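# Sort tape rolls into a small chest's drawers by colour

## Task

Store every roll of tape in the small chest by colour: red rolls go in the top drawer, yellow rolls in the middle drawer and purple rolls in the bottom drawer. When finished, all drawers must be closed and the chest must still stand upright.

## Robot and tools

Robot: two arms, left_arm and right_arm, facing a table. Each ends in a five-finger hand. The right arm has a right hand and the left arm has a mirrored left hand. Base positions in the scene frame are left_arm (+0.023, +0.309, +0.044) m and right_arm (+0.014, -0.279, +0.029) m, each turned very slightly about z. A camera stand behind the arms is fixed to the floor.

Frames. The scene frame has its origin at table-top height, halfway between the nominal bases. +x points out over the table, +z points up, and the left arm is on the +y side. These names do not match image left and right. The table and cam_high use the scene frame. Everything about a hand (reported position, end_effector_quat_wxyz, Hand target, offsets, wrist camera poses) uses that arm's own base frame. Each arm rotates about its Hand target's position.

Hand point. This point is fixed to the palm, about 5 cm in front of it and 15 cm out from the wrist flange. Its +z runs along straight fingers and +y comes out of the palm. On the right hand +x points away from the thumb; on the left hand it points toward the thumb. Straight fingertips reach 6-7 cm past the point. A wrist bracket on the little-finger side sticks out up to 10 cm and can strike things. With the thumb turned across the palm, the hand can grasp objects about 3.5-6.5 cm thick, or a handle as thin as about 2.5 cm.

The row. Every command row has 28 numbers, each in [-1, 1], and always covers both arms. The order is: left dx, dy, dz, rx, ry, rz; left thumb_turn, thumb_bend, index, middle, ring, little; left force_limit, speed; then the same 14 for the right arm. The six pose numbers are offsets, not a pose. They count from that arm's Hand target at the start of the action or move, along the arm's base axes. 1.0 equals 0.6 m of travel or 180 degrees of turn, and rx, ry, rz form one rotation vector. Sending zeros asks again for the current Hand target. Repeating the same offset moves the arm further. The six finger numbers are absolute targets: -1 open (straight fingers; thumb beside the palm), +1 closed (fingers curled; thumb across the palm). force_limit maps -1..+1 to about 0..10 N at the fingertip, or up to 15 N for the two thumb motors. speed rises from near zero at -1 to full at +0.48 and stays full above that. There is no code for leaving a hand unchanged. To keep a hand as it is, resend the eight numbers last sent for it. If nothing has been sent yet, send hand_measured followed by hand_force_limit and hand_speed.

Tools.
- execute_actions(actions, cameras): actions is a list of actions. Each action is up to 15 rows, one per 1/30 s step, and a short action holds its last row. Every row in an action is an offset from the start of that action. cameras lists camera names: ["all"] gives all, [] gives none.
- move(target, speed, blend, blocking, cameras): moves along straight paths to one row, or through a list of up to 15 rows. Every row in the list is an offset from the same starting Hand targets. speed is in m/s (0.002 to 4.3, default 0.25), and turn rate is capped at twice that value in rad/s. It may be one value or one per target. blend, in metres, rounds the corners between targets; 0 stops at each one. blocking=false returns early while the move continues. Paths do not avoid obstacles or the other arm. The result adds a move: line ending in done, off_target, moving, held or fault. limits=paced means the commanded pose was clipped; limits=held means steps were withheld.
- wait(seconds 0-10), stop() to brake a running move, zoom_image(camera, region [x0,y0,x1,y1], at most 504x504 pixels) on cam_high, cam_left_wrist or cam_right_wrist (each 896x504), show_instructions(), and finished_scene(scene=1). finished_scene is final.

Results. Each result gives each hand's end_effector_position (m) and quaternion, the Hand target that the next offsets start from, joint positions, velocities and torques, and motor temperatures. For the fingers it gives hand_measured, hand_stopped_by (moving, target, force, stalled, fault) and hand_load_n. All three are in the motor order above. A load near 0 on a closed hand means the grip was lost. Arms often come to rest 1-3 cm short of the target, usually below it. This alone does not mean they touched something. Send the remaining distance as a new offset. The controller limits each orientation step to 40 degrees from the measured orientation. MOTOR HOT warns of overheating. At 100 °C the arm goes limp for 30-60 s (OVER-TEMPERATURE FAULT).

Joint ranges (rad): waist ±2.880, shoulder 0 to 3.142, elbow 0 to 3.019, wrist pitch -1.693 to 1.571, wrist yaw ±1.571, wrist roll ±2.094.

Cautions. Do not drop anything or knock it off the table; an object left off the table fails the task. Do not let go of objects while they are moving. Do not slam, strike, or push hard on the chest, the table or fixed things. Never let the two arms or hands collide or squeeze each other. Move slowly near contact, because speed and overshoot past the contact both raise the force. For a gentle grip, close with speed at -0.94 or lower. To stop a push, command the target back past the hand point. Keep paths away from an arm's own base. Avoid long holds with the arm stretched out or heavily loaded, since this heats the motors. Objects may get an occasional small nudge from outside.

Each tool is called after "Emit:" by a JSON object that holds its "api" and its "payload", one argument or row to a line.

Reference images:

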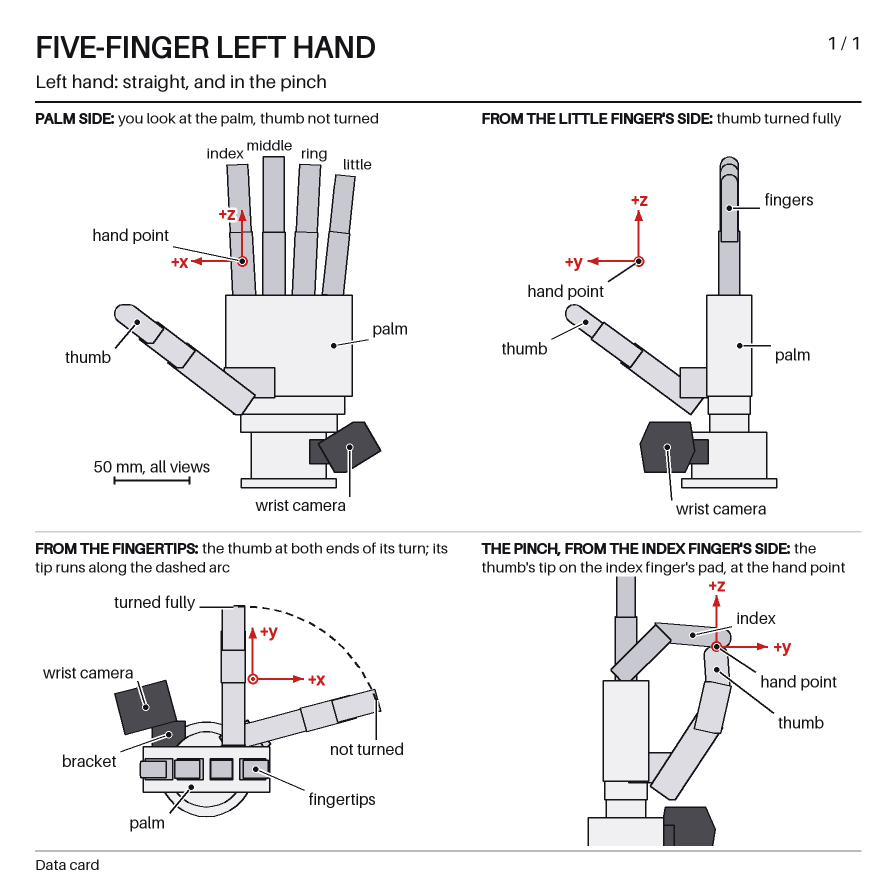

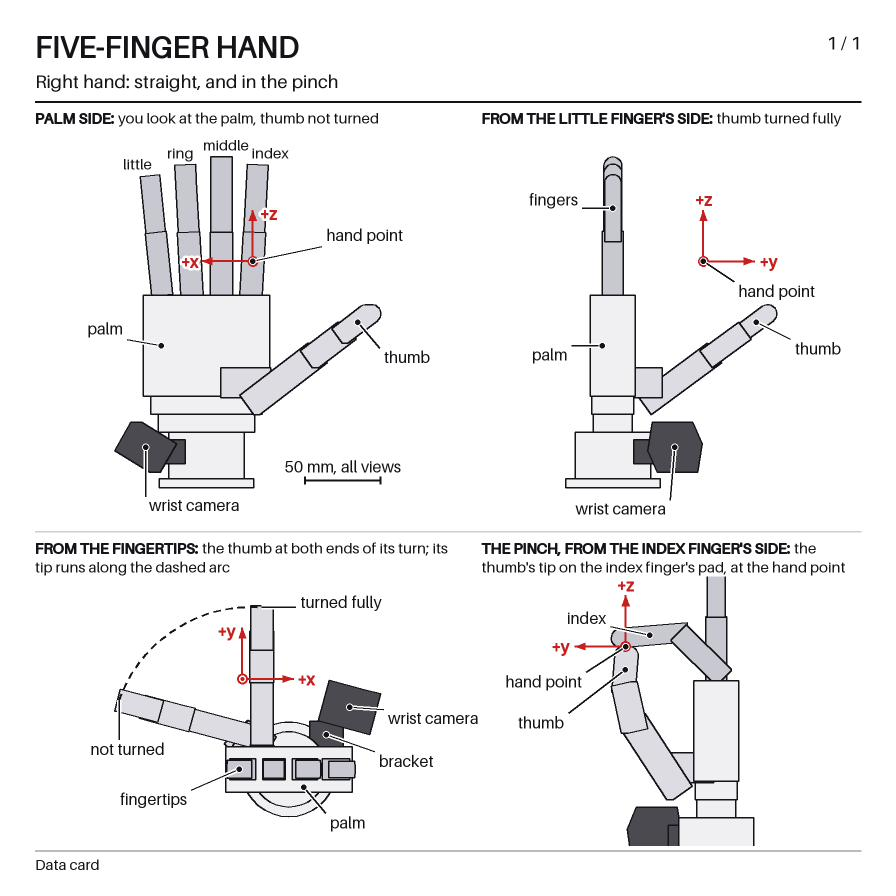

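## Session

Emit:
{"api": "execute_actions", "payload": {
  "actions": []
}}

Scene clock: 0.00 s.
left_arm: end_effector_position=(+0.1998, +0.4314, +0.1767) hand_measured=(-1.000, -1.000, -1.000, -1.000, -1.000, -1.000) hand_load_n=(+0.0, +0.0, +0.0, +0.0, +0.0, +0.0) hand_stopped_by=(target, target, target, target, target, target) hand_force_limit=0.00 hand_speed=-0.80 end_effector_quat_wxyz=(+0.043, +0.706, -0.706, -0.032) | right_arm: end_effector_position=(+0.7618, +0.2923, +0.0770) hand_measured=(-1.000, -1.000, -1.000, -1.000, -1.000, -1.000) hand_load_n=(+0.0, +0.0, +0.0, +0.0, +0.0, +0.0) hand_stopped_by=(target, target, target, target, target, target) hand_force_limit=0.00 hand_speed=-0.80 end_effector_quat_wxyz=(-0.414, +0.834, -0.080, +0.356)
Joint positions: left_arm=[1.03 1.787 1.659 -1.511 -0.083 1.028] | right_arm=[0.293 2.093 1.615 0.018 -0.43 -0.817]
Joint velocities: within noise
Joint torques (N m): no reading
Motor temperatures (°C): left_arm=[22 26 24 24 21 23] | right_arm=[25 24 27 25 22 23]
Heat: left arm: hottest shoulder 26 °C; right arm: hottest elbow 27 °C.
Hand target: left_arm +0.2071, +0.4386, +0.1886; +0.023, +0.706, -0.707, -0.038 | right_arm +0.7721, +0.3005, +0.1027; -0.424, +0.822, -0.068, +0.374

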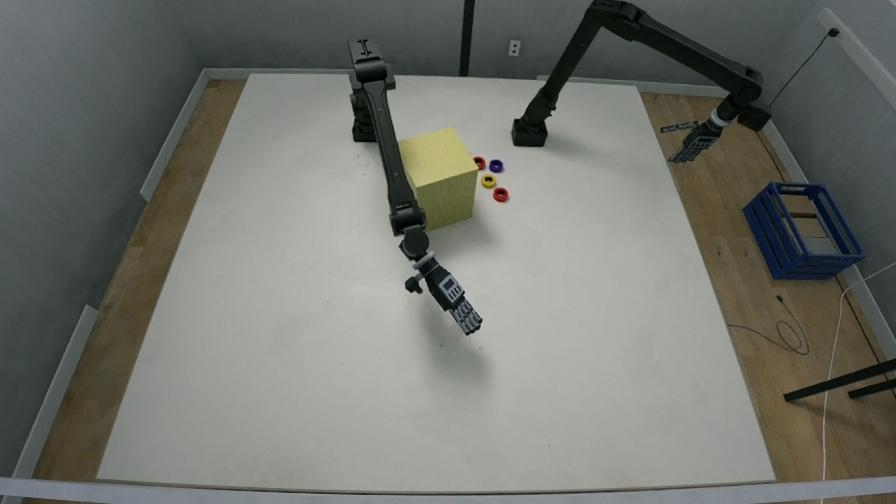

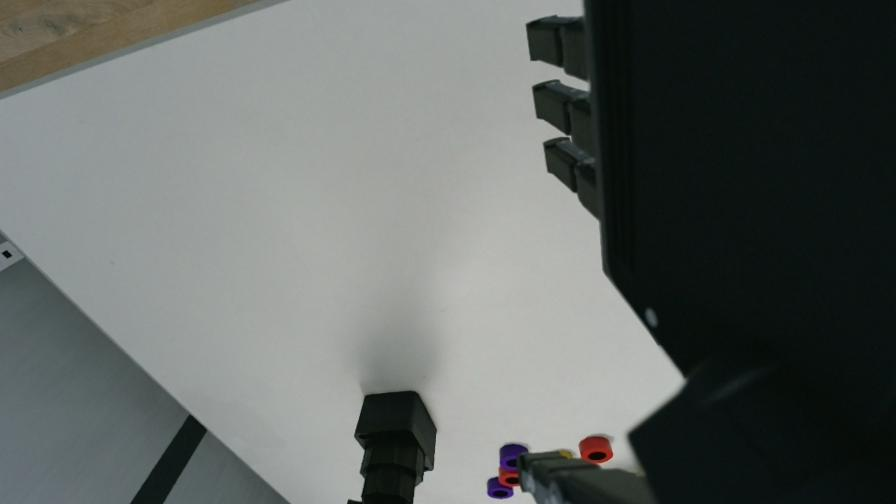

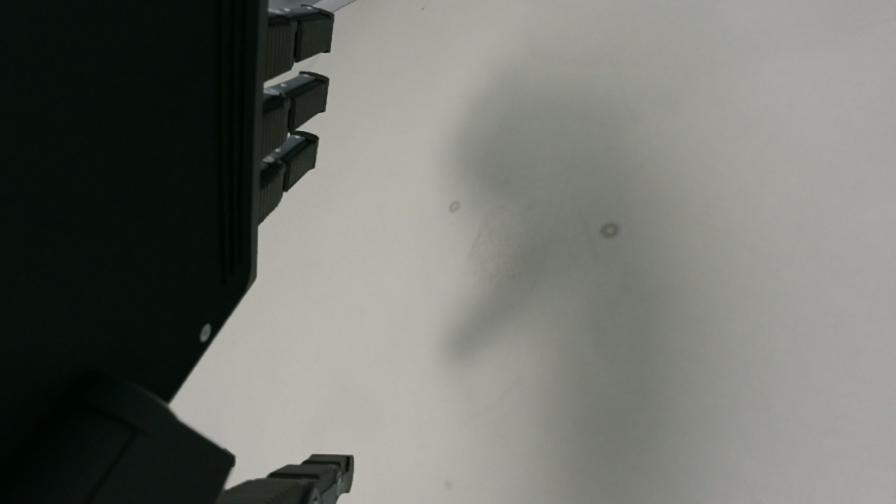

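Emit:
{"api": "zoom_image", "payload": {
  "camera": "cam_high",
  "region": [370, 100, 550, 250]
}}

Emit:
{"api": "zoom_image", "payload": {
  "camera": "cam_left_wrist",
  "region": [340, 360, 680, 504]
}}

Scaled by 2.800 from the camera's 896x504 image, which has a finer 1280x720 frame.

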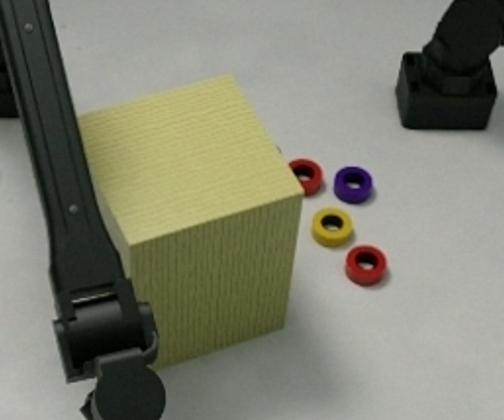

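Scaled by 1.482 from the camera's 896x504 image, which has a finer 1280x720 frame.

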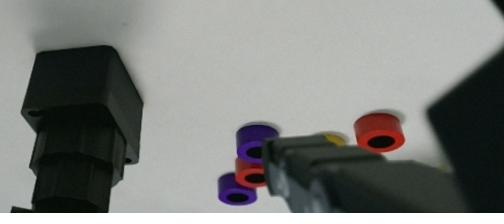

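Emit:
{"api": "move", "payload": {
  "target": [0, -0.1, 0.2, -0.191, -0.042, 0.134, -1,-1,-1,-1,-1,-1,0,-0.8, 0,0,0,0,0,0,-1,-1,-1,-1,-1,-1,0,-0.8],
  "cameras": ["all"]
}}

Scene clock: 60.40 s.
left_arm: end_effector_position=(+0.2082, +0.3789, +0.2972) hand_measured=(-1.000, -1.000, -1.000, -1.000, -1.000, -1.000) hand_load_n=(+0.0, +0.0, +0.0, +0.0, +0.0, +0.0) hand_stopped_by=(target, target, target, target, target, target) hand_force_limit=0.00 hand_speed=-0.80 end_effector_quat_wxyz=(-0.051, +0.841, -0.506, +0.183) | right_arm: end_effector_position=(+0.7618, +0.2923, +0.0770) hand_measured=(-1.000, -1.000, -1.000, -1.000, -1.000, -1.000) hand_load_n=(+0.0, +0.0, +0.0, +0.0, +0.0, +0.0) hand_stopped_by=(target, target, target, target, target, target) hand_force_limit=0.00 hand_speed=-0.80 end_effector_quat_wxyz=(-0.414, +0.834, -0.080, +0.356)
Joint positions: left_arm=[1.203 1.614 1.755 -1.674 0.381 0.709] | right_arm=[0.293 2.093 1.615 0.018 -0.43 -0.817]
Joint torques (N m): left_arm=[0.79 -10.29 7.92 -0.28 0.54 -0.14] | right_arm=[-0.32 -17.85 8.9 1.63 -0.27 0.06]
Motor temperatures (°C): left_arm=[22 28 28 24 21 23] | right_arm=[25 30 34 25 22 23]
Heat: left arm: hottest shoulder 28 °C; right arm: hottest elbow 34 °C.
Hand target: left_arm +0.2071, +0.3786, +0.3086; +0.191, +0.798, -0.526, +0.222 | right_arm +0.7721, +0.3005, +0.1027; -0.424, +0.822, -0.068, +0.374
Off the commanded pose: left_arm 0.011 m, 29 deg | right_arm 0.029 m, 3 deg.
joint sent to its limit (left arm) — joint 4 (wrist pitch), lower limit. The joint targets are off in position and orientation.
move: off_target (left_arm, right_arm)
camera_calibration:
cam_left_wrist: T_world_to_cam=[[0.899147, 0.238595, 0.366888, -0.391715], [-0.0358654, -0.795329, 0.605116, 0.128493], [0.436174, -0.557247, -0.706561, 0.448906], [0, 0, 0, 1]] pos_world=[0.161017, 0.445807, 0.383142]

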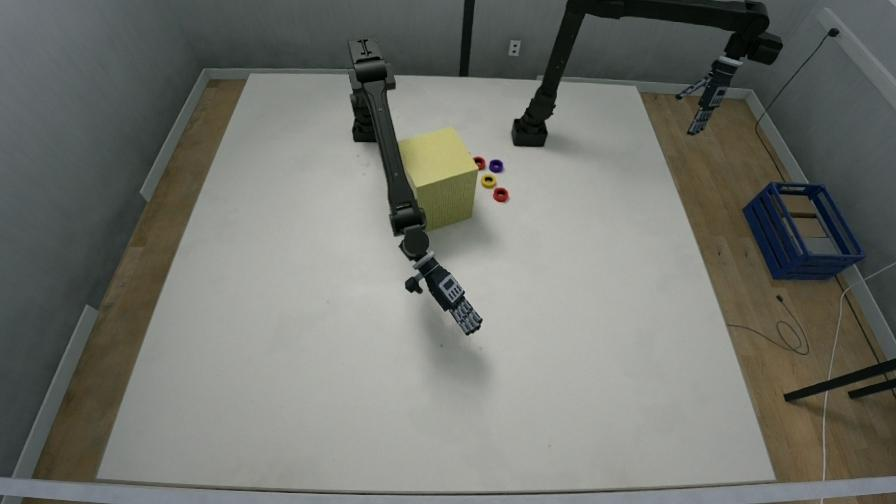

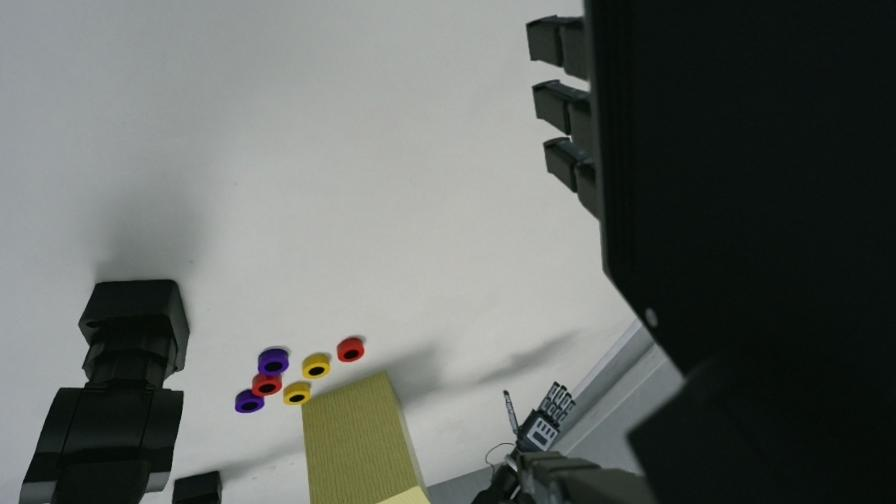

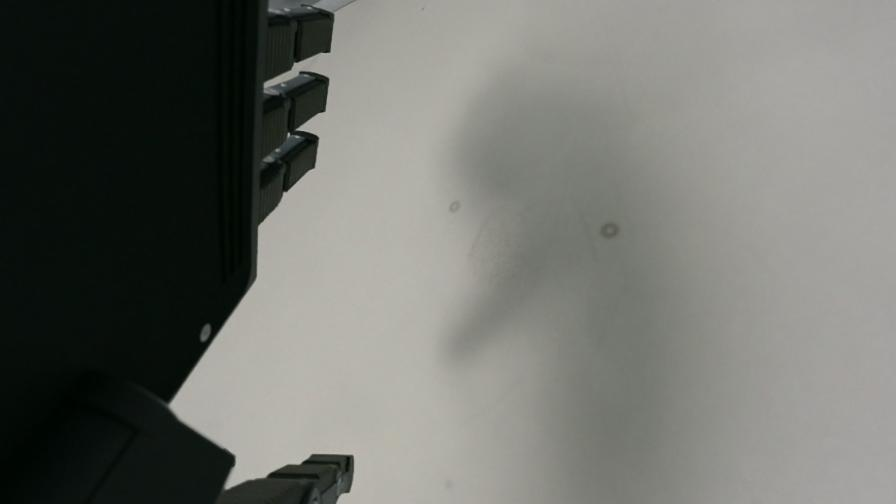

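Emit:
{"api": "move", "payload": {
  "target": [
    [0,0,0,0,0,0,-1,-1,-1,-1,-1,-1,0,-0.8, -0.1,-0.5,0.3,0,0,-0.15,-1,-1,-1,-1,-1,-1,0,-0.8],
    [0,0,0,0,0,0,-1,-1,-1,-1,-1,-1,0,-0.8, -0.75,-0.92,0.36,0.115,-0.035,0,-1,-1,-1,-1,-1,-1,0,-0.8]
  ],
  "blend": 0.05,
  "speed": 0.35,
  "cameras": ["all"]
}}

Scene clock: 101.20 s.
left_arm: end_effector_position=(+0.2082, +0.3789, +0.2972) hand_measured=(-1.000, -1.000, -1.000, -1.000, -1.000, -1.000) hand_load_n=(+0.0, +0.0, +0.0, +0.0, +0.0, +0.0) hand_stopped_by=(target, target, target, target, target, target) hand_force_limit=0.00 hand_speed=-0.80 end_effector_quat_wxyz=(-0.051, +0.841, -0.506, +0.183) | right_arm: end_effector_position=(+0.4060, -0.1476, +0.2673) hand_measured=(-1.000, -1.000, -1.000, -1.000, -1.000, -1.000) hand_load_n=(-0.5, +0.0, +0.0, +0.0, +0.0, +0.0) hand_stopped_by=(target, target, target, target, target, target) hand_force_limit=0.00 hand_speed=-0.80 end_effector_quat_wxyz=(-0.581, +0.692, -0.139, +0.405)
Joint positions: left_arm=[1.203 1.614 1.755 -1.674 0.381 0.709] | right_arm=[-0.814 1.264 0.885 -0.139 -1.578 -0.927]
Joint torques (N m): left_arm=[0.79 -10.29 7.9 -0.28 0.54 -0.14] | right_arm=[-1.03 -7.47 7.27 1.65 -0.88 0.08]
Heat: left arm: hottest shoulder 29 °C; right arm: hottest elbow 36 °C.
Hand target: left_arm +0.2074, +0.3783, +0.3077; -0.060, +0.845, -0.498, +0.186 (not the last commanded pose) | right_arm +0.4059, -0.1488, +0.2785; -0.567, +0.711, -0.111, +0.400
Off the commanded pose: left_arm 0.011 m, 29 deg | right_arm 0.011 m, 4 deg.
joint sent to its limit (right arm) — joint 5 (wrist yaw), lower limit. The joint targets are off in position and orientation.
move: off_target (left_arm, right_arm)
camera_calibration:
cam_left_wrist: T_world_to_cam=[[0.899147, 0.238595, 0.366888, -0.391715], [-0.0358654, -0.795329, 0.605116, 0.128493], [0.436174, -0.557247, -0.706561, 0.448906], [0, 0, 0, 1]] pos_world=[0.161017, 0.445807, 0.383142]
cam_right_wrist: T_world_to_cam=[[0.450521, -0.466017, -0.761484, -0.0498762], [-0.831388, 0.0917989, -0.548058, 0.496869], [0.325308, 0.880001, -0.346084, 0.205624], [0, 0, 0, 1]] pos_world=[0.36867, -0.249804, 0.305496]

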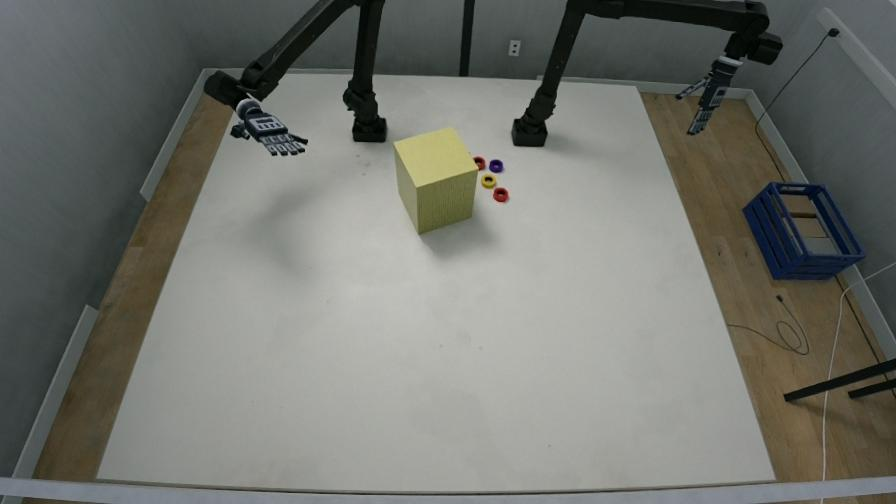

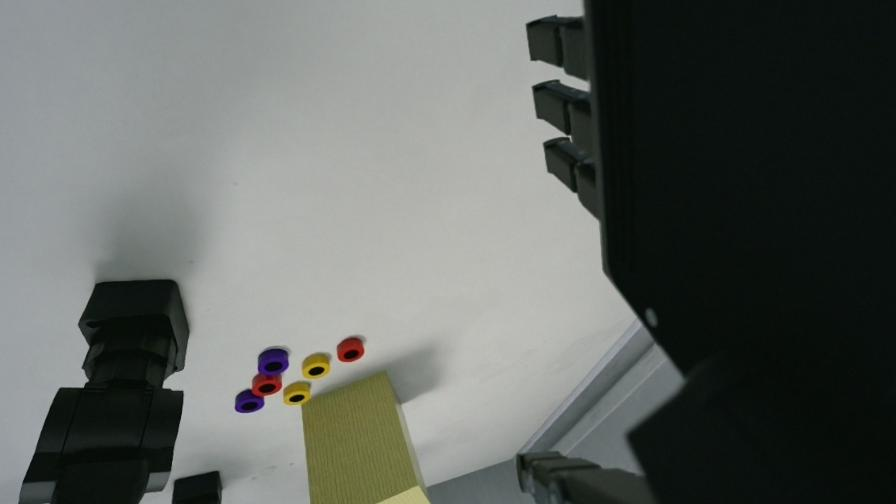

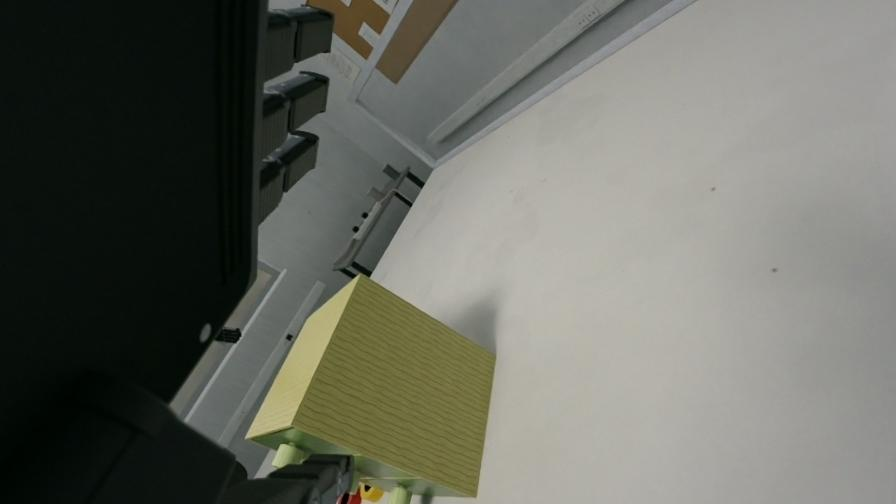

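Emit:
{"api": "move", "payload": {
  "target": [0,0,0,0,0,0,-1,-1,-1,-1,-1,-1,0,-0.8, -0.25,0.0,0.07,-0.068,-0.079,-0.03,-1,-1,-1,-1,-1,-1,0,-0.8],
  "cameras": ["cam_right_wrist"]
}}

Scene clock: 240.27 s.
left_arm: end_effector_position=(+0.2082, +0.3789, +0.2972) hand_measured=(-1.000, -1.000, -1.000, -1.000, -1.000, -1.000) hand_load_n=(+0.0, +0.0, +0.0, +0.5, +0.0, +0.0) hand_stopped_by=(target, target, target, target, target, target) hand_force_limit=0.00 hand_speed=-0.80 end_effector_quat_wxyz=(-0.051, +0.841, -0.506, +0.183) | right_arm: end_effector_position=(+0.2591, -0.1500, +0.3142) hand_measured=(-1.000, -1.000, -1.000, -1.000, -1.000, -1.000) hand_load_n=(+0.0, +0.0, +0.0, +0.0, +0.0, +0.0) hand_stopped_by=(target, target, target, target, target, target) hand_force_limit=0.00 hand_speed=-0.80 end_effector_quat_wxyz=(-0.385, +0.689, -0.157, +0.594)
Joint positions: left_arm=[1.203 1.614 1.755 -1.674 0.381 0.709] | right_arm=[-1.23 0.629 0.586 -0.139 -1.582 -0.954]
Joint torques (N m): left_arm=[0.79 -10.34 7.9 -0.28 0.54 -0.14] | right_arm=[-0.85 -0.03 7.69 0.87 -0.44 0.19]
Heat: left arm: hottest shoulder 30 °C; right arm: hottest elbow 37 °C.
Hand target: left_arm +0.2074, +0.3783, +0.3077; -0.060, +0.845, -0.498, +0.186 | right_arm +0.2559, -0.1488, +0.3205; -0.479, +0.706, -0.030, +0.521
Off the commanded pose: left_arm 0.011 m, 2 deg | right_arm 0.007 m, 20 deg.
joint sent to its limit (right arm) — joint 5 (wrist yaw), lower limit. The joint targets are off in position and orientation.
move: off_target (left_arm, right_arm)
camera_calibration:
cam_right_wrist: T_world_to_cam=[[0.302853, -0.821845, -0.482547, -0.051887], [-0.644857, 0.196106, -0.738716, 0.427939], [0.701741, 0.534896, -0.470581, 0.161554], [0, 0, 0, 1]] pos_world=[0.178305, -0.212979, 0.367112]
Images, in order (width x height): cam_right_wrist 896x504.

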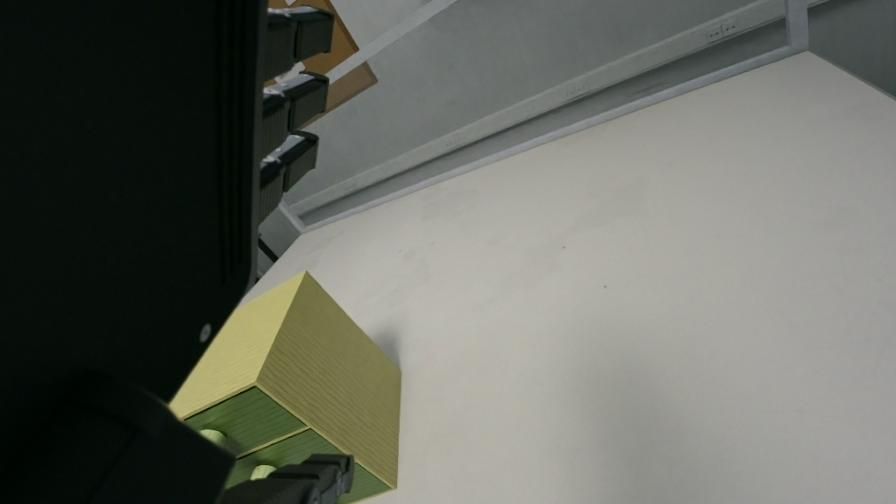

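Emit:
{"api": "zoom_image", "payload": {
  "camera": "cam_right_wrist",
  "region": [150, 250, 450, 504]
}}

Scaled by 1.680 from the camera's 896x504 image, which has a finer 1280x720 frame.

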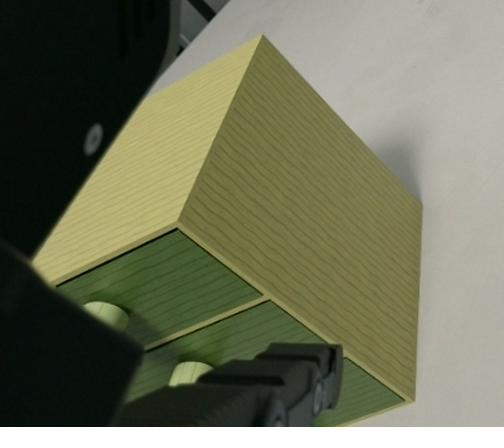

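Emit:
{"api": "execute_actions", "payload": {
  "actions": [],
  "cameras": ["cam_left_wrist"]
}}

Emit:
{"api": "zoom_image", "payload": {
  "camera": "cam_left_wrist",
  "region": [220, 320, 400, 430]
}}

Scene clock: 449.23 s.
left_arm: end_effector_position=(+0.2082, +0.3789, +0.2972) hand_measured=(-1.000, -1.000, -1.000, -1.000, -1.000, -1.000) hand_load_n=(+0.0, +0.0, +0.0, +0.0, +0.0, +0.0) hand_stopped_by=(target, target, target, target, target, target) hand_force_limit=0.00 hand_speed=-0.80 end_effector_quat_wxyz=(-0.051, +0.841, -0.506, +0.183) | right_arm: end_effector_position=(+0.2591, -0.1500, +0.3142) hand_measured=(-1.000, -1.000, -1.000, -1.000, -1.000, -1.000) hand_load_n=(+0.0, +0.0, +0.0, +0.0, +0.0, +0.0) hand_stopped_by=(target, target, target, target, target, target) hand_force_limit=0.00 hand_speed=-0.80 end_effector_quat_wxyz=(-0.385, +0.689, -0.157, +0.594)
Joint positions: left_arm=[1.203 1.614 1.755 -1.674 0.381 0.709] | right_arm=[-1.23 0.629 0.586 -0.139 -1.582 -0.954]
Joint velocities: within noise
Joint torques (N m): left_arm=[0.73 -10.34 7.91 -0.29 0.54 -0.14] | right_arm=[-0.73 -0.5 8.01 0.84 -0.49 0.19]
Motor temperatures (°C): left_arm=[21 31 31 23 22 23] | right_arm=[25 25 37 25 22 23]
Heat: left arm: hottest shoulder 31 °C; right arm: hottest elbow 37 °C.
Hand target: left_arm +0.2074, +0.3783, +0.3077; -0.060, +0.845, -0.498, +0.186 | right_arm +0.2559, -0.1488, +0.3205; -0.479, +0.706, -0.030, +0.521
Off the commanded pose: left_arm 0.011 m, 2 deg | right_arm 0.007 m, 20 deg.
camera_calibration:
cam_left_wrist: T_world_to_cam=[[0.899147, 0.238595, 0.366888, -0.391715], [-0.0358654, -0.795329, 0.605116, 0.128493], [0.436174, -0.557247, -0.706561, 0.448906], [0, 0, 0, 1]] pos_world=[0.161017, 0.445807, 0.383142]
Images, in order (width x height): cam_left_wrist 896x504.

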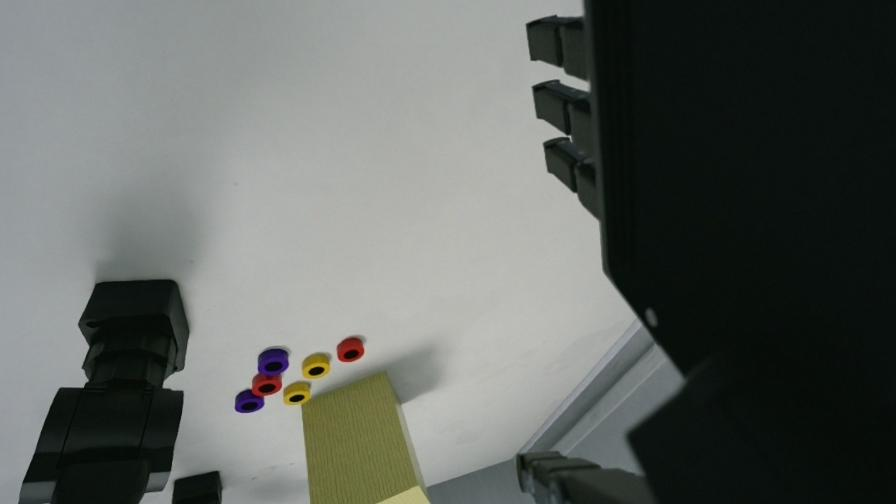

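Scaled by 2.800 from the camera's 896x504 image, which has a finer 1280x720 frame.

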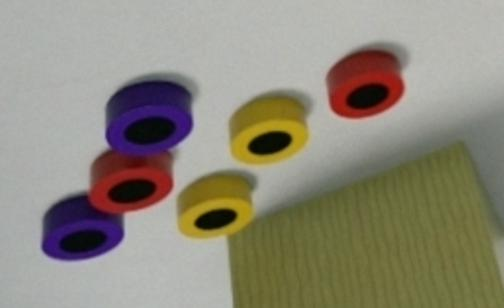

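Emit:
{"api": "move", "payload": {
  "target": [0.288,-0.714,0.07,0,0,-0.5,-1,-1,-1,-1,-1,-1,0,-0.8, 0.32,-0.22,0,0,0,0,-1,-1,-1,-1,-1,-1,0,-0.8],
  "speed": 0.4,
  "cameras": ["cam_high","cam_left_wrist"]
}}

Scene clock: 563.23 s.
left_arm: end_effector_position=(+0.3719, -0.0505, +0.3325) hand_measured=(-1.000, -1.000, -1.000, -1.000, -1.000, -1.000) hand_load_n=(+0.0, +0.0, +0.0, +0.0, +0.0, +0.0) hand_stopped_by=(target, target, target, target, target, target) hand_force_limit=0.00 hand_speed=-0.80 end_effector_quat_wxyz=(+0.003, -0.278, +0.940, -0.198) | right_arm: end_effector_position=(+0.4368, -0.2729, +0.2989) hand_measured=(-1.000, -1.000, -1.000, -1.000, -1.000, -1.000) hand_load_n=(+0.0, +0.0, +0.0, +0.0, +0.0, +0.0) hand_stopped_by=(target, target, target, target, target, target) hand_force_limit=0.00 hand_speed=-0.80 end_effector_quat_wxyz=(-0.481, +0.702, -0.078, +0.520)
Joint positions: left_arm=[-0.02 1.404 1.639 -1.674 0.378 0.951] | right_arm=[-0.945 1.421 1.077 0.038 -1.58 -1.02]
Joint torques (N m): left_arm=[-0.67 -6.42 10.73 -0.1 0.23 0.11] | right_arm=[1.08 -7.71 10.71 1.81 -0.69 0.05]
Heat: left arm: hottest elbow 32 °C; right arm: hottest elbow 39 °C.
Hand target: left_arm +0.3802, -0.0501, +0.3497; -0.089, -0.245, +0.950, -0.174 | right_arm +0.4479, -0.2808, +0.3205; -0.479, +0.706, -0.030, +0.521
Off the commanded pose: left_arm 0.019 m, 12 deg | right_arm 0.026 m, 6 deg.
joint sent to its limit (left arm) — joint 4 (wrist pitch), lower limit. The joint targets are off in position and orientation.
joint sent to its limit (right arm) — joint 5 (wrist yaw), lower limit. The joint targets are off in position and orientation.
move: off_target (left_arm, right_arm)
camera_calibration:
cam_left_wrist: T_world_to_cam=[[0.274272, -0.862176, 0.425944, -0.292198], [-0.890931, -0.0610999, 0.450009, 0.178035], [-0.361961, -0.502912, -0.784897, 0.488835], [0, 0, 0, 1]] pos_world=[0.415698, 0.00479273, 0.428028]
Images, in order (width x height): cam_high 896x504, cam_left_wrist 896x504.

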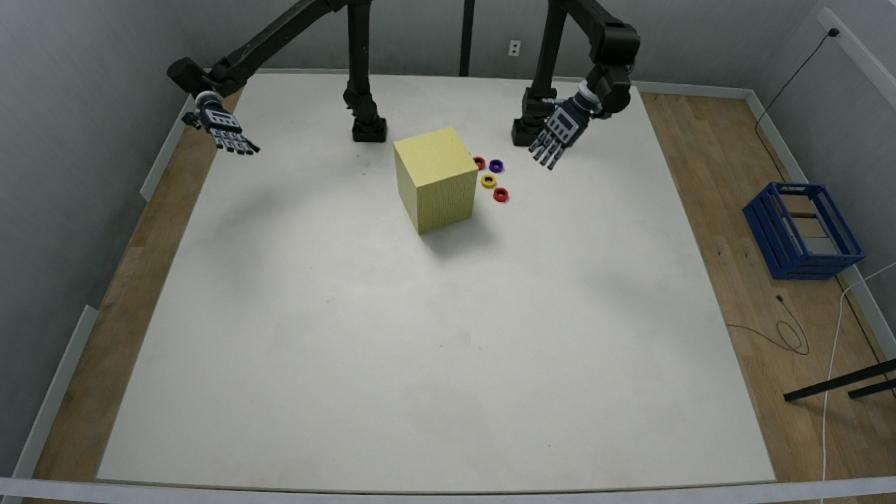

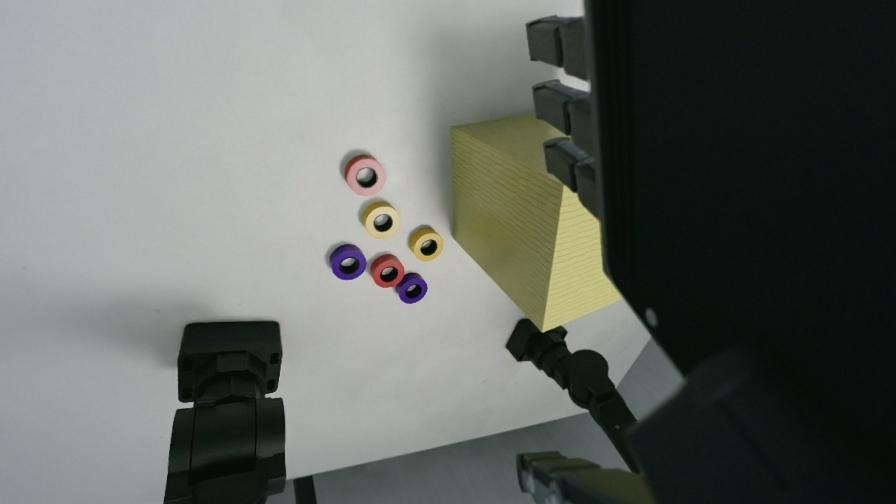

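Emit:
{"api": "move", "payload": {
  "target": [
    [-0.267,-0.283,0.034,-0.021,-0.226,-0.273,-1,-1,-1,-1,-1,-1,0,-0.8, 0,0,0,0,0,0,-1,-1,-1,-1,-1,-1,0,-0.8],
    [-0.35,-0.6,-0.05,-0.0355,-0.377,-0.4545,-1,-1,-1,-1,-1,-1,0,-0.8, 0,0,0,0,0,0,-1,-1,-1,-1,-1,-1,0,-0.8]
  ],
  "speed": 0.3,
  "blend": 0.05,
  "cameras": ["cam_high","cam_left_wrist"]
}}

Scene clock: 607.57 s.
left_arm: end_effector_position=(+0.1674, -0.4016, +0.3087) hand_measured=(-1.000, -1.000, -1.000, -1.000, -1.000, -1.000) hand_load_n=(+0.0, +0.0, +0.0, +0.0, +0.0, +0.0) hand_stopped_by=(target, target, target, target, target, target) hand_force_limit=0.00 hand_speed=-0.80 end_effector_quat_wxyz=(+0.296, +0.530, +0.766, -0.212) | right_arm: end_effector_position=(+0.4368, -0.2729, +0.2989) hand_measured=(-1.000, -1.000, -1.000, -1.000, -1.000, -1.000) hand_load_n=(+0.0, +0.0, +0.0, +0.0, +0.0, +0.0) hand_stopped_by=(target, target, target, target, target, target) hand_force_limit=0.00 hand_speed=-0.80 end_effector_quat_wxyz=(-0.481, +0.702, -0.078, +0.520)
Joint positions: left_arm=[-1.34 1.065 1.151 -0.914 -0.078 1.471] | right_arm=[-0.945 1.421 1.077 0.038 -1.58 -1.02]
Joint torques (N m): left_arm=[-1.08 -3.31 8.68 2.26 -0.13 0.14] | right_arm=[0.26 -7.06 10.77 1.7 -0.63 0.06]
Motor temperatures (°C): left_arm=[21 29 35 24 22 23] | right_arm=[25 25 42 25 22 23]
Heat: left arm: hottest elbow 35 °C; right arm: hottest elbow 42 °C.
Hand target: left_arm +0.1702, -0.4101, +0.3197; +0.313, +0.531, +0.756, -0.220 | right_arm +0.4479, -0.2808, +0.3205; -0.479, +0.706, -0.030, +0.521
Off the commanded pose: left_arm 0.014 m, 2 deg | right_arm 0.026 m, 6 deg.
joint sent to its limit (right arm) — joint 5 (wrist yaw), lower limit. The joint targets are off in position and orientation.
move: off_target (left_arm, right_arm)
camera_calibration:
cam_left_wrist: T_world_to_cam=[[-0.98187, -0.128726, -0.139147, 0.150599], [-0.0987319, 0.973918, -0.204291, 0.470139], [0.161815, -0.186849, -0.96897, 0.315534], [0, 0, 0, 1]] pos_world=[0.143228, -0.379534, 0.422743]
Images, in order (width x height): cam_high 896x504, cam_left_wrist 896x504.

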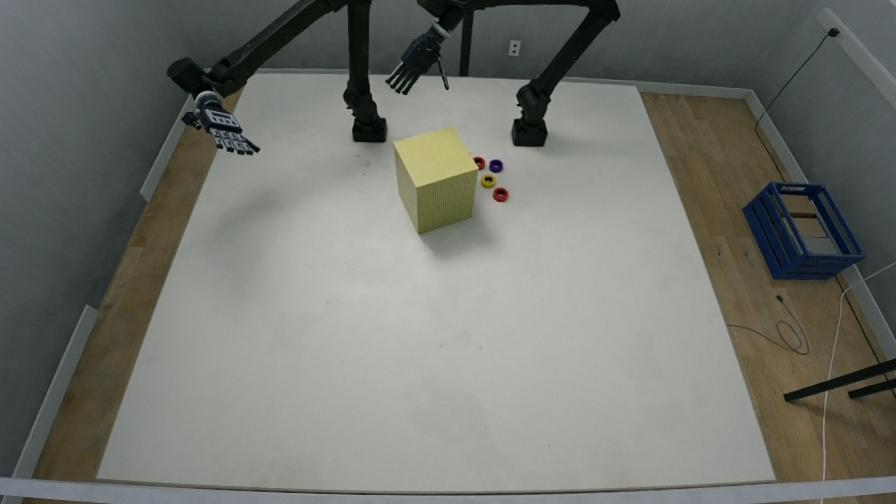

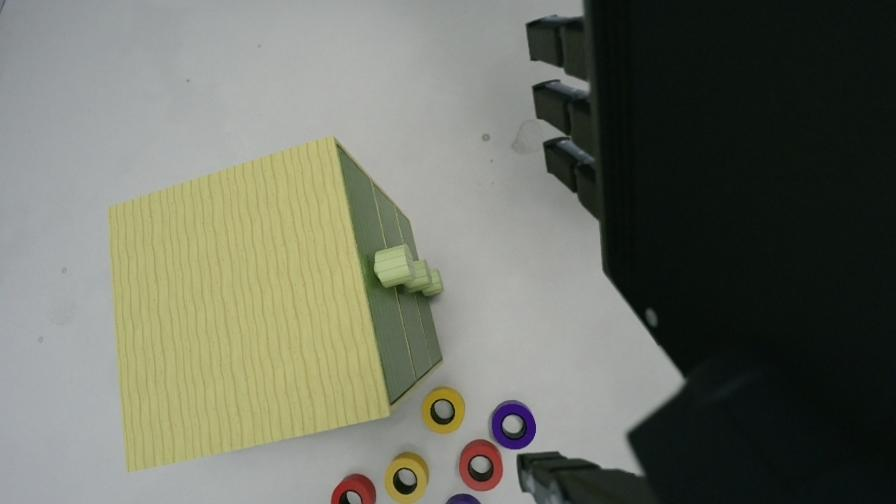

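Emit:
{"api": "zoom_image", "payload": {
  "camera": "cam_left_wrist",
  "region": [320, 130, 540, 450]
}}

Scaled by 1.575 from the camera's 896x504 image, which has a finer 1280x720 frame.

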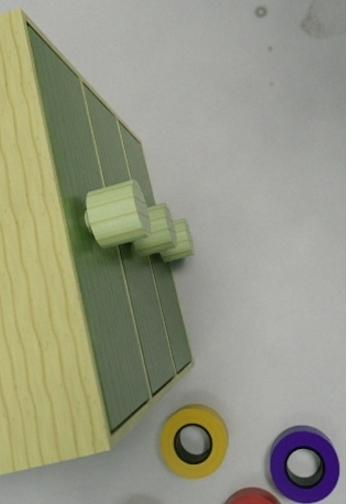

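Emit:
{"api": "move", "payload": {
  "target": [0,-0.038,-0.263,0,0,0,1,-0.6,-0.35,-0.35,-1,-1,0,0.2, 0,0,0,0,0,0,-1,-1,-1,-1,-1,-1,0,-0.8],
  "speed": 0.2,
  "cameras": ["cam_left_wrist"]
}}

Scene clock: 663.53 s.
left_arm: end_effector_position=(+0.1732, -0.4199, +0.1506) hand_measured=(+1.000, -0.600, -0.350, -0.350, -1.000, -1.000) hand_load_n=(+0.0, +0.0, +0.0, +0.0, +0.0, +0.0) hand_stopped_by=(target, target, target, target, target, target) hand_force_limit=0.00 hand_speed=0.20 end_effector_quat_wxyz=(+0.298, +0.529, +0.767, -0.208) | right_arm: end_effector_position=(+0.4368, -0.2729, +0.2989) hand_measured=(-1.000, -1.000, -1.000, -1.000, -1.000, -1.000) hand_load_n=(+0.0, +0.0, +0.0, +0.0, +0.0, -0.5) hand_stopped_by=(target, target, target, target, target, target) hand_force_limit=0.00 hand_speed=-0.80 end_effector_quat_wxyz=(-0.481, +0.702, -0.078, +0.520)
Joint positions: left_arm=[-1.34 1.185 0.816 -0.463 -0.086 1.471] | right_arm=[-0.945 1.421 1.077 0.038 -1.58 -1.02]
Joint torques (N m): left_arm=[-1.44 -4.31 8.36 2.26 -0.19 0.04] | right_arm=[0.67 -7.82 10.92 1.51 -0.69 0.08]
Heat: left arm: hottest elbow 36 °C; right arm: hottest elbow 45 °C.
Hand target: left_arm +0.1702, -0.4329, +0.1619; +0.313, +0.531, +0.756, -0.220 | right_arm +0.4479, -0.2808, +0.3205; -0.479, +0.706, -0.030, +0.521
Off the commanded pose: left_arm 0.017 m, 3 deg | right_arm 0.026 m, 6 deg.
joint sent to its limit (right arm) — joint 5 (wrist yaw), lower limit. The joint targets are off in position and orientation.
move: off_target (left_arm, right_arm)
camera_calibration:
cam_left_wrist: T_world_to_cam=[[-0.980497, -0.133245, -0.144469, 0.130555], [-0.102841, 0.97426, -0.200601, 0.456534], [0.16748, -0.181831, -0.968962, 0.159143], [0, 0, 0, 1]] pos_world=[0.148306, -0.398451, 0.264646]
Images, in order (width x height): cam_left_wrist 896x504.

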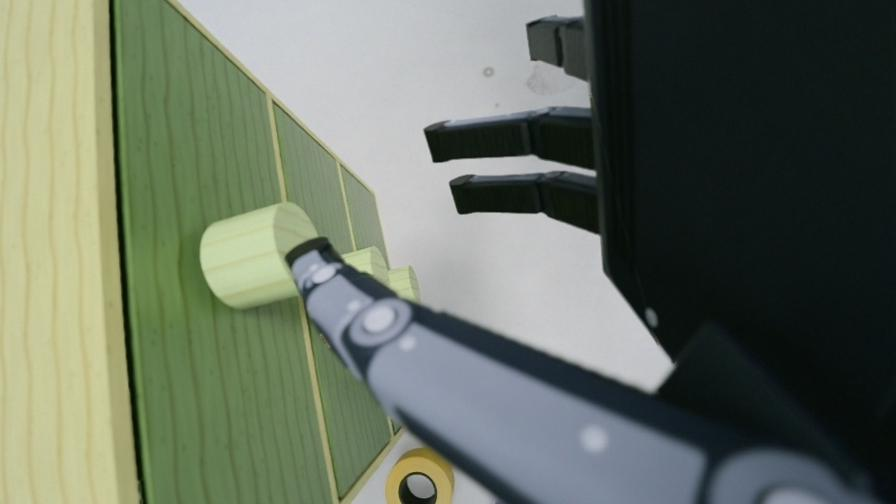

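Emit:
{"api": "move", "payload": {
  "target": [0.028,0.021,0.023,0,0,0,1,-1,-0.35,-0.35,-1,-1,0,0.2, 0,0,0,0,0,0,-1,-1,-1,-1,-1,-1,0,-0.8],
  "speed": 0.1,
  "cameras": ["cam_left_wrist"]
}}

Scene clock: 710.13 s.
left_arm: end_effector_position=(+0.1829, -0.4158, +0.1591) hand_measured=(+1.000, -1.000, -0.350, -0.350, -1.000, -1.000) hand_load_n=(+0.0, +0.0, +0.0, +0.0, +0.0, +0.0) hand_stopped_by=(target, target, target, target, target, target) hand_force_limit=0.00 hand_speed=0.20 end_effector_quat_wxyz=(+0.301, +0.530, +0.763, -0.215) | right_arm: end_effector_position=(+0.4368, -0.2729, +0.2989) hand_measured=(-1.000, -1.000, -1.000, -1.000, -1.000, -1.000) hand_load_n=(+0.0, +0.0, +0.0, +0.0, +0.0, +0.0) hand_stopped_by=(target, target, target, target, target, target) hand_force_limit=0.00 hand_speed=-0.80 end_effector_quat_wxyz=(-0.481, +0.702, -0.078, +0.520)
Joint positions: left_arm=[-1.307 1.162 0.816 -0.469 -0.055 1.5] | right_arm=[-0.945 1.421 1.077 0.038 -1.58 -1.02]
Joint torques (N m): left_arm=[0.67 -5.13 9.09 0.83 0.12 0.15] | right_arm=[0.32 -7.18 10.73 1.47 -0.68 0.02]
Heat: left arm: hottest elbow 33 °C; right arm: hottest elbow 46 °C.
Hand target: left_arm +0.1870, -0.4203, +0.1757; +0.313, +0.531, +0.756, -0.220 | right_arm +0.4479, -0.2808, +0.3205; -0.479, +0.706, -0.030, +0.521
Off the commanded pose: left_arm 0.018 m, 2 deg | right_arm 0.026 m, 6 deg.
joint sent to its limit (right arm) — joint 5 (wrist yaw), lower limit. The joint targets are off in position and orientation.
move: off_target (left_arm, right_arm)
camera_calibration:
cam_left_wrist: T_world_to_cam=[[-0.981463, -0.12714, -0.143411, 0.144323], [-0.0944532, 0.971972, -0.215288, 0.455063], [0.166763, -0.197752, -0.965963, 0.159584], [0, 0, 0, 1]] pos_world=[0.158017, -0.392401, 0.27282]
Images, in order (width x height): cam_left_wrist 896x504.

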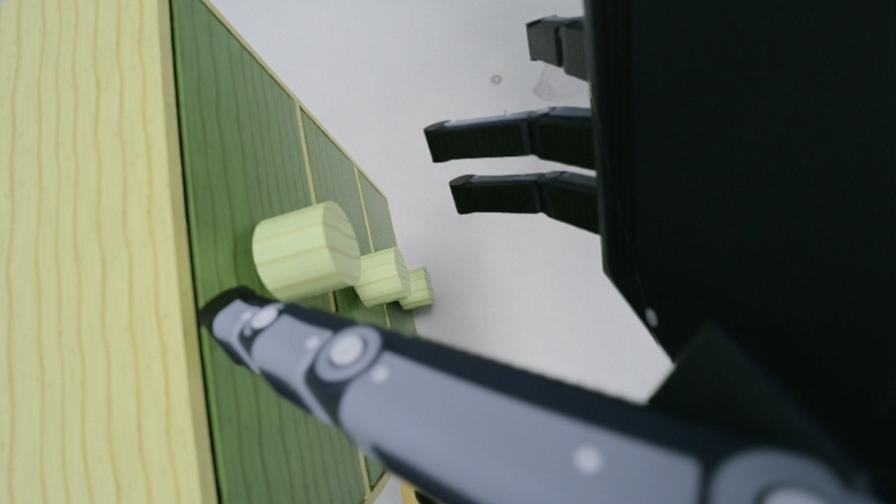

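Emit:
{"api": "move", "payload": {
  "target": [
    [-0.033,0.017,0.033,0,0,0,1,-1,-0.5,-0.5,-1,-1,0,0.2, 0,0,0,0,0,0,-1,-1,-1,-1,-1,-1,0,-0.8],
    [-0.033,0.017,0.033,0,0,0,1,-0.4,-0.5,-0.5,-1,-1,0,0.2, 0,0,0,0,0,0,-1,-1,-1,-1,-1,-1,0,-0.8]
  ],
  "speed": 0.1,
  "cameras": ["cam_left_wrist"]
}}

Scene clock: 762.47 s.
left_arm: end_effector_position=(+0.1671, -0.4020, +0.1737) hand_measured=(+1.000, -0.400, -0.500, -0.500, -1.000, -1.000) hand_load_n=(+0.0, +0.0, +0.0, +0.0, +0.0, +0.0) hand_stopped_by=(target, target, target, target, target, target) hand_force_limit=0.00 hand_speed=0.20 end_effector_quat_wxyz=(+0.299, +0.538, +0.760, -0.208) | right_arm: end_effector_position=(+0.4368, -0.2729, +0.2989) hand_measured=(-1.000, -1.000, -1.000, -1.000, -1.000, -1.000) hand_load_n=(-0.5, +0.0, +0.0, +0.0, +0.0, +0.0) hand_stopped_by=(target, target, target, target, target, target) hand_force_limit=0.00 hand_speed=-0.80 end_effector_quat_wxyz=(-0.481, +0.702, -0.078, +0.520)
Joint positions: left_arm=[-1.345 1.102 0.816 -0.543 -0.083 1.489] | right_arm=[-0.945 1.421 1.077 0.038 -1.58 -1.02]
Joint torques (N m): left_arm=[-1.32 -4.48 10.09 0.8 -0.17 -0.11] | right_arm=[0.26 -7.36 10.67 1.63 -0.66 0.04]
Motor temperatures (°C): left_arm=[21 28 33 24 21 23] | right_arm=[24 25 47 25 23 23]
Heat: left arm: hottest elbow 33 °C; right arm: hottest elbow 47 °C.
Hand target: left_arm +0.1672, -0.4101, +0.1955; +0.313, +0.531, +0.756, -0.220 | right_arm +0.4479, -0.2808, +0.3205; -0.479, +0.706, -0.030, +0.521
Off the commanded pose: left_arm 0.023 m, 2 deg | right_arm 0.026 m, 6 deg.
joint sent to its limit (right arm) — joint 5 (wrist yaw), lower limit. The joint targets are off in position and orientation.
move: off_target (left_arm, right_arm); target 2's new numbers were sent with left_arm's hand 0.023 m and 2 deg from that target
camera_calibration:
cam_left_wrist: T_world_to_cam=[[-0.981466, -0.113267, -0.154582, 0.140182], [-0.0810466, 0.97628, -0.200772, 0.440306], [0.173656, -0.184523, -0.967365, 0.183453], [0, 0, 0, 1]] pos_world=[0.141411, -0.380133, 0.287537]
Images, in order (width x height): cam_left_wrist 896x504.

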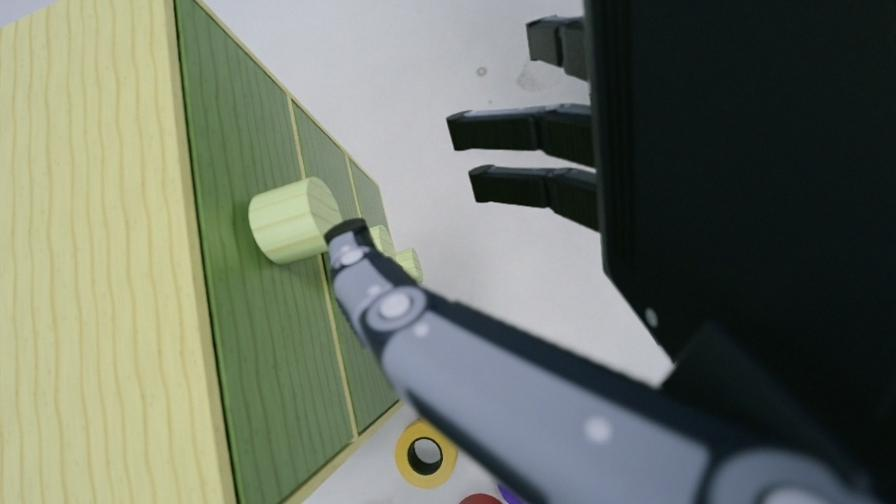

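Emit:
{"api": "move", "payload": {
  "target": [0.05,0.018,0,0,0,0,1,-0.4,-0.5,-0.5,-1,-1,0,0.2, 0,0,0,0,0,0,-1,-1,-1,-1,-1,-1,0,-0.8],
  "speed": 0.1,
  "cameras": ["cam_left_wrist"]
}}

Scene clock: 773.50 s.
left_arm: end_effector_position=(+0.1925, -0.3934, +0.1755) hand_measured=(+1.000, -0.400, -0.500, -0.500, -1.000, -1.000) hand_load_n=(+0.0, +0.0, +0.0, +0.0, +0.0, +0.0) hand_stopped_by=(target, target, target, target, target, target) hand_force_limit=0.00 hand_speed=0.20 end_effector_quat_wxyz=(+0.298, +0.530, +0.765, -0.213) | right_arm: end_effector_position=(+0.4368, -0.2729, +0.2989) hand_measured=(-1.000, -1.000, -1.000, -1.000, -1.000, -1.000) hand_load_n=(+0.0, +0.0, +0.0, +0.0, +0.0, +0.0) hand_stopped_by=(target, target, target, target, target, target) hand_force_limit=0.00 hand_speed=-0.80 end_effector_quat_wxyz=(-0.481, +0.702, -0.078, +0.520)
Joint positions: left_arm=[-1.259 1.094 0.816 -0.543 -0.021 1.532] | right_arm=[-0.945 1.421 1.077 0.038 -1.58 -1.02]
Joint torques (N m): left_arm=[0.56 -4.48 9.69 0.9 0.15 0.14] | right_arm=[0.5 -7.82 10.69 1.63 -0.66 0.06]
Heat: left arm: hottest elbow 34 °C; right arm: hottest elbow 47 °C.
Hand target: left_arm +0.1972, -0.3993, +0.1955; +0.313, +0.531, +0.756, -0.220 | right_arm +0.4479, -0.2808, +0.3205; -0.479, +0.706, -0.030, +0.521
Off the commanded pose: left_arm 0.021 m, 2 deg | right_arm 0.026 m, 6 deg.
joint sent to its limit (right arm) — joint 5 (wrist yaw), lower limit. The joint targets are off in position and orientation.
move: off_target (left_arm, right_arm)
camera_calibration:
cam_left_wrist: T_world_to_cam=[[-0.981982, -0.127181, -0.139776, 0.158506], [-0.0963263, 0.973207, -0.208782, 0.437538], [0.162584, -0.191556, -0.967922, 0.181863], [0, 0, 0, 1]] pos_world=[0.168228, -0.370819, 0.289535]
Images, in order (width x height): cam_left_wrist 896x504.

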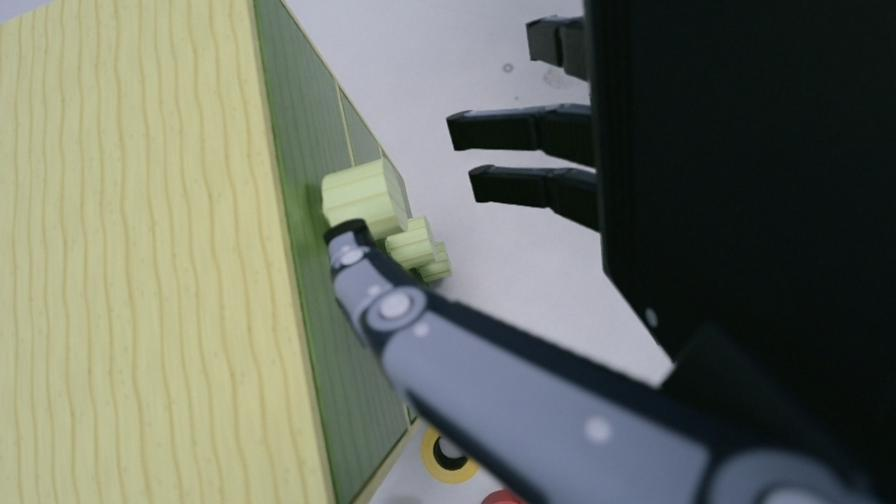

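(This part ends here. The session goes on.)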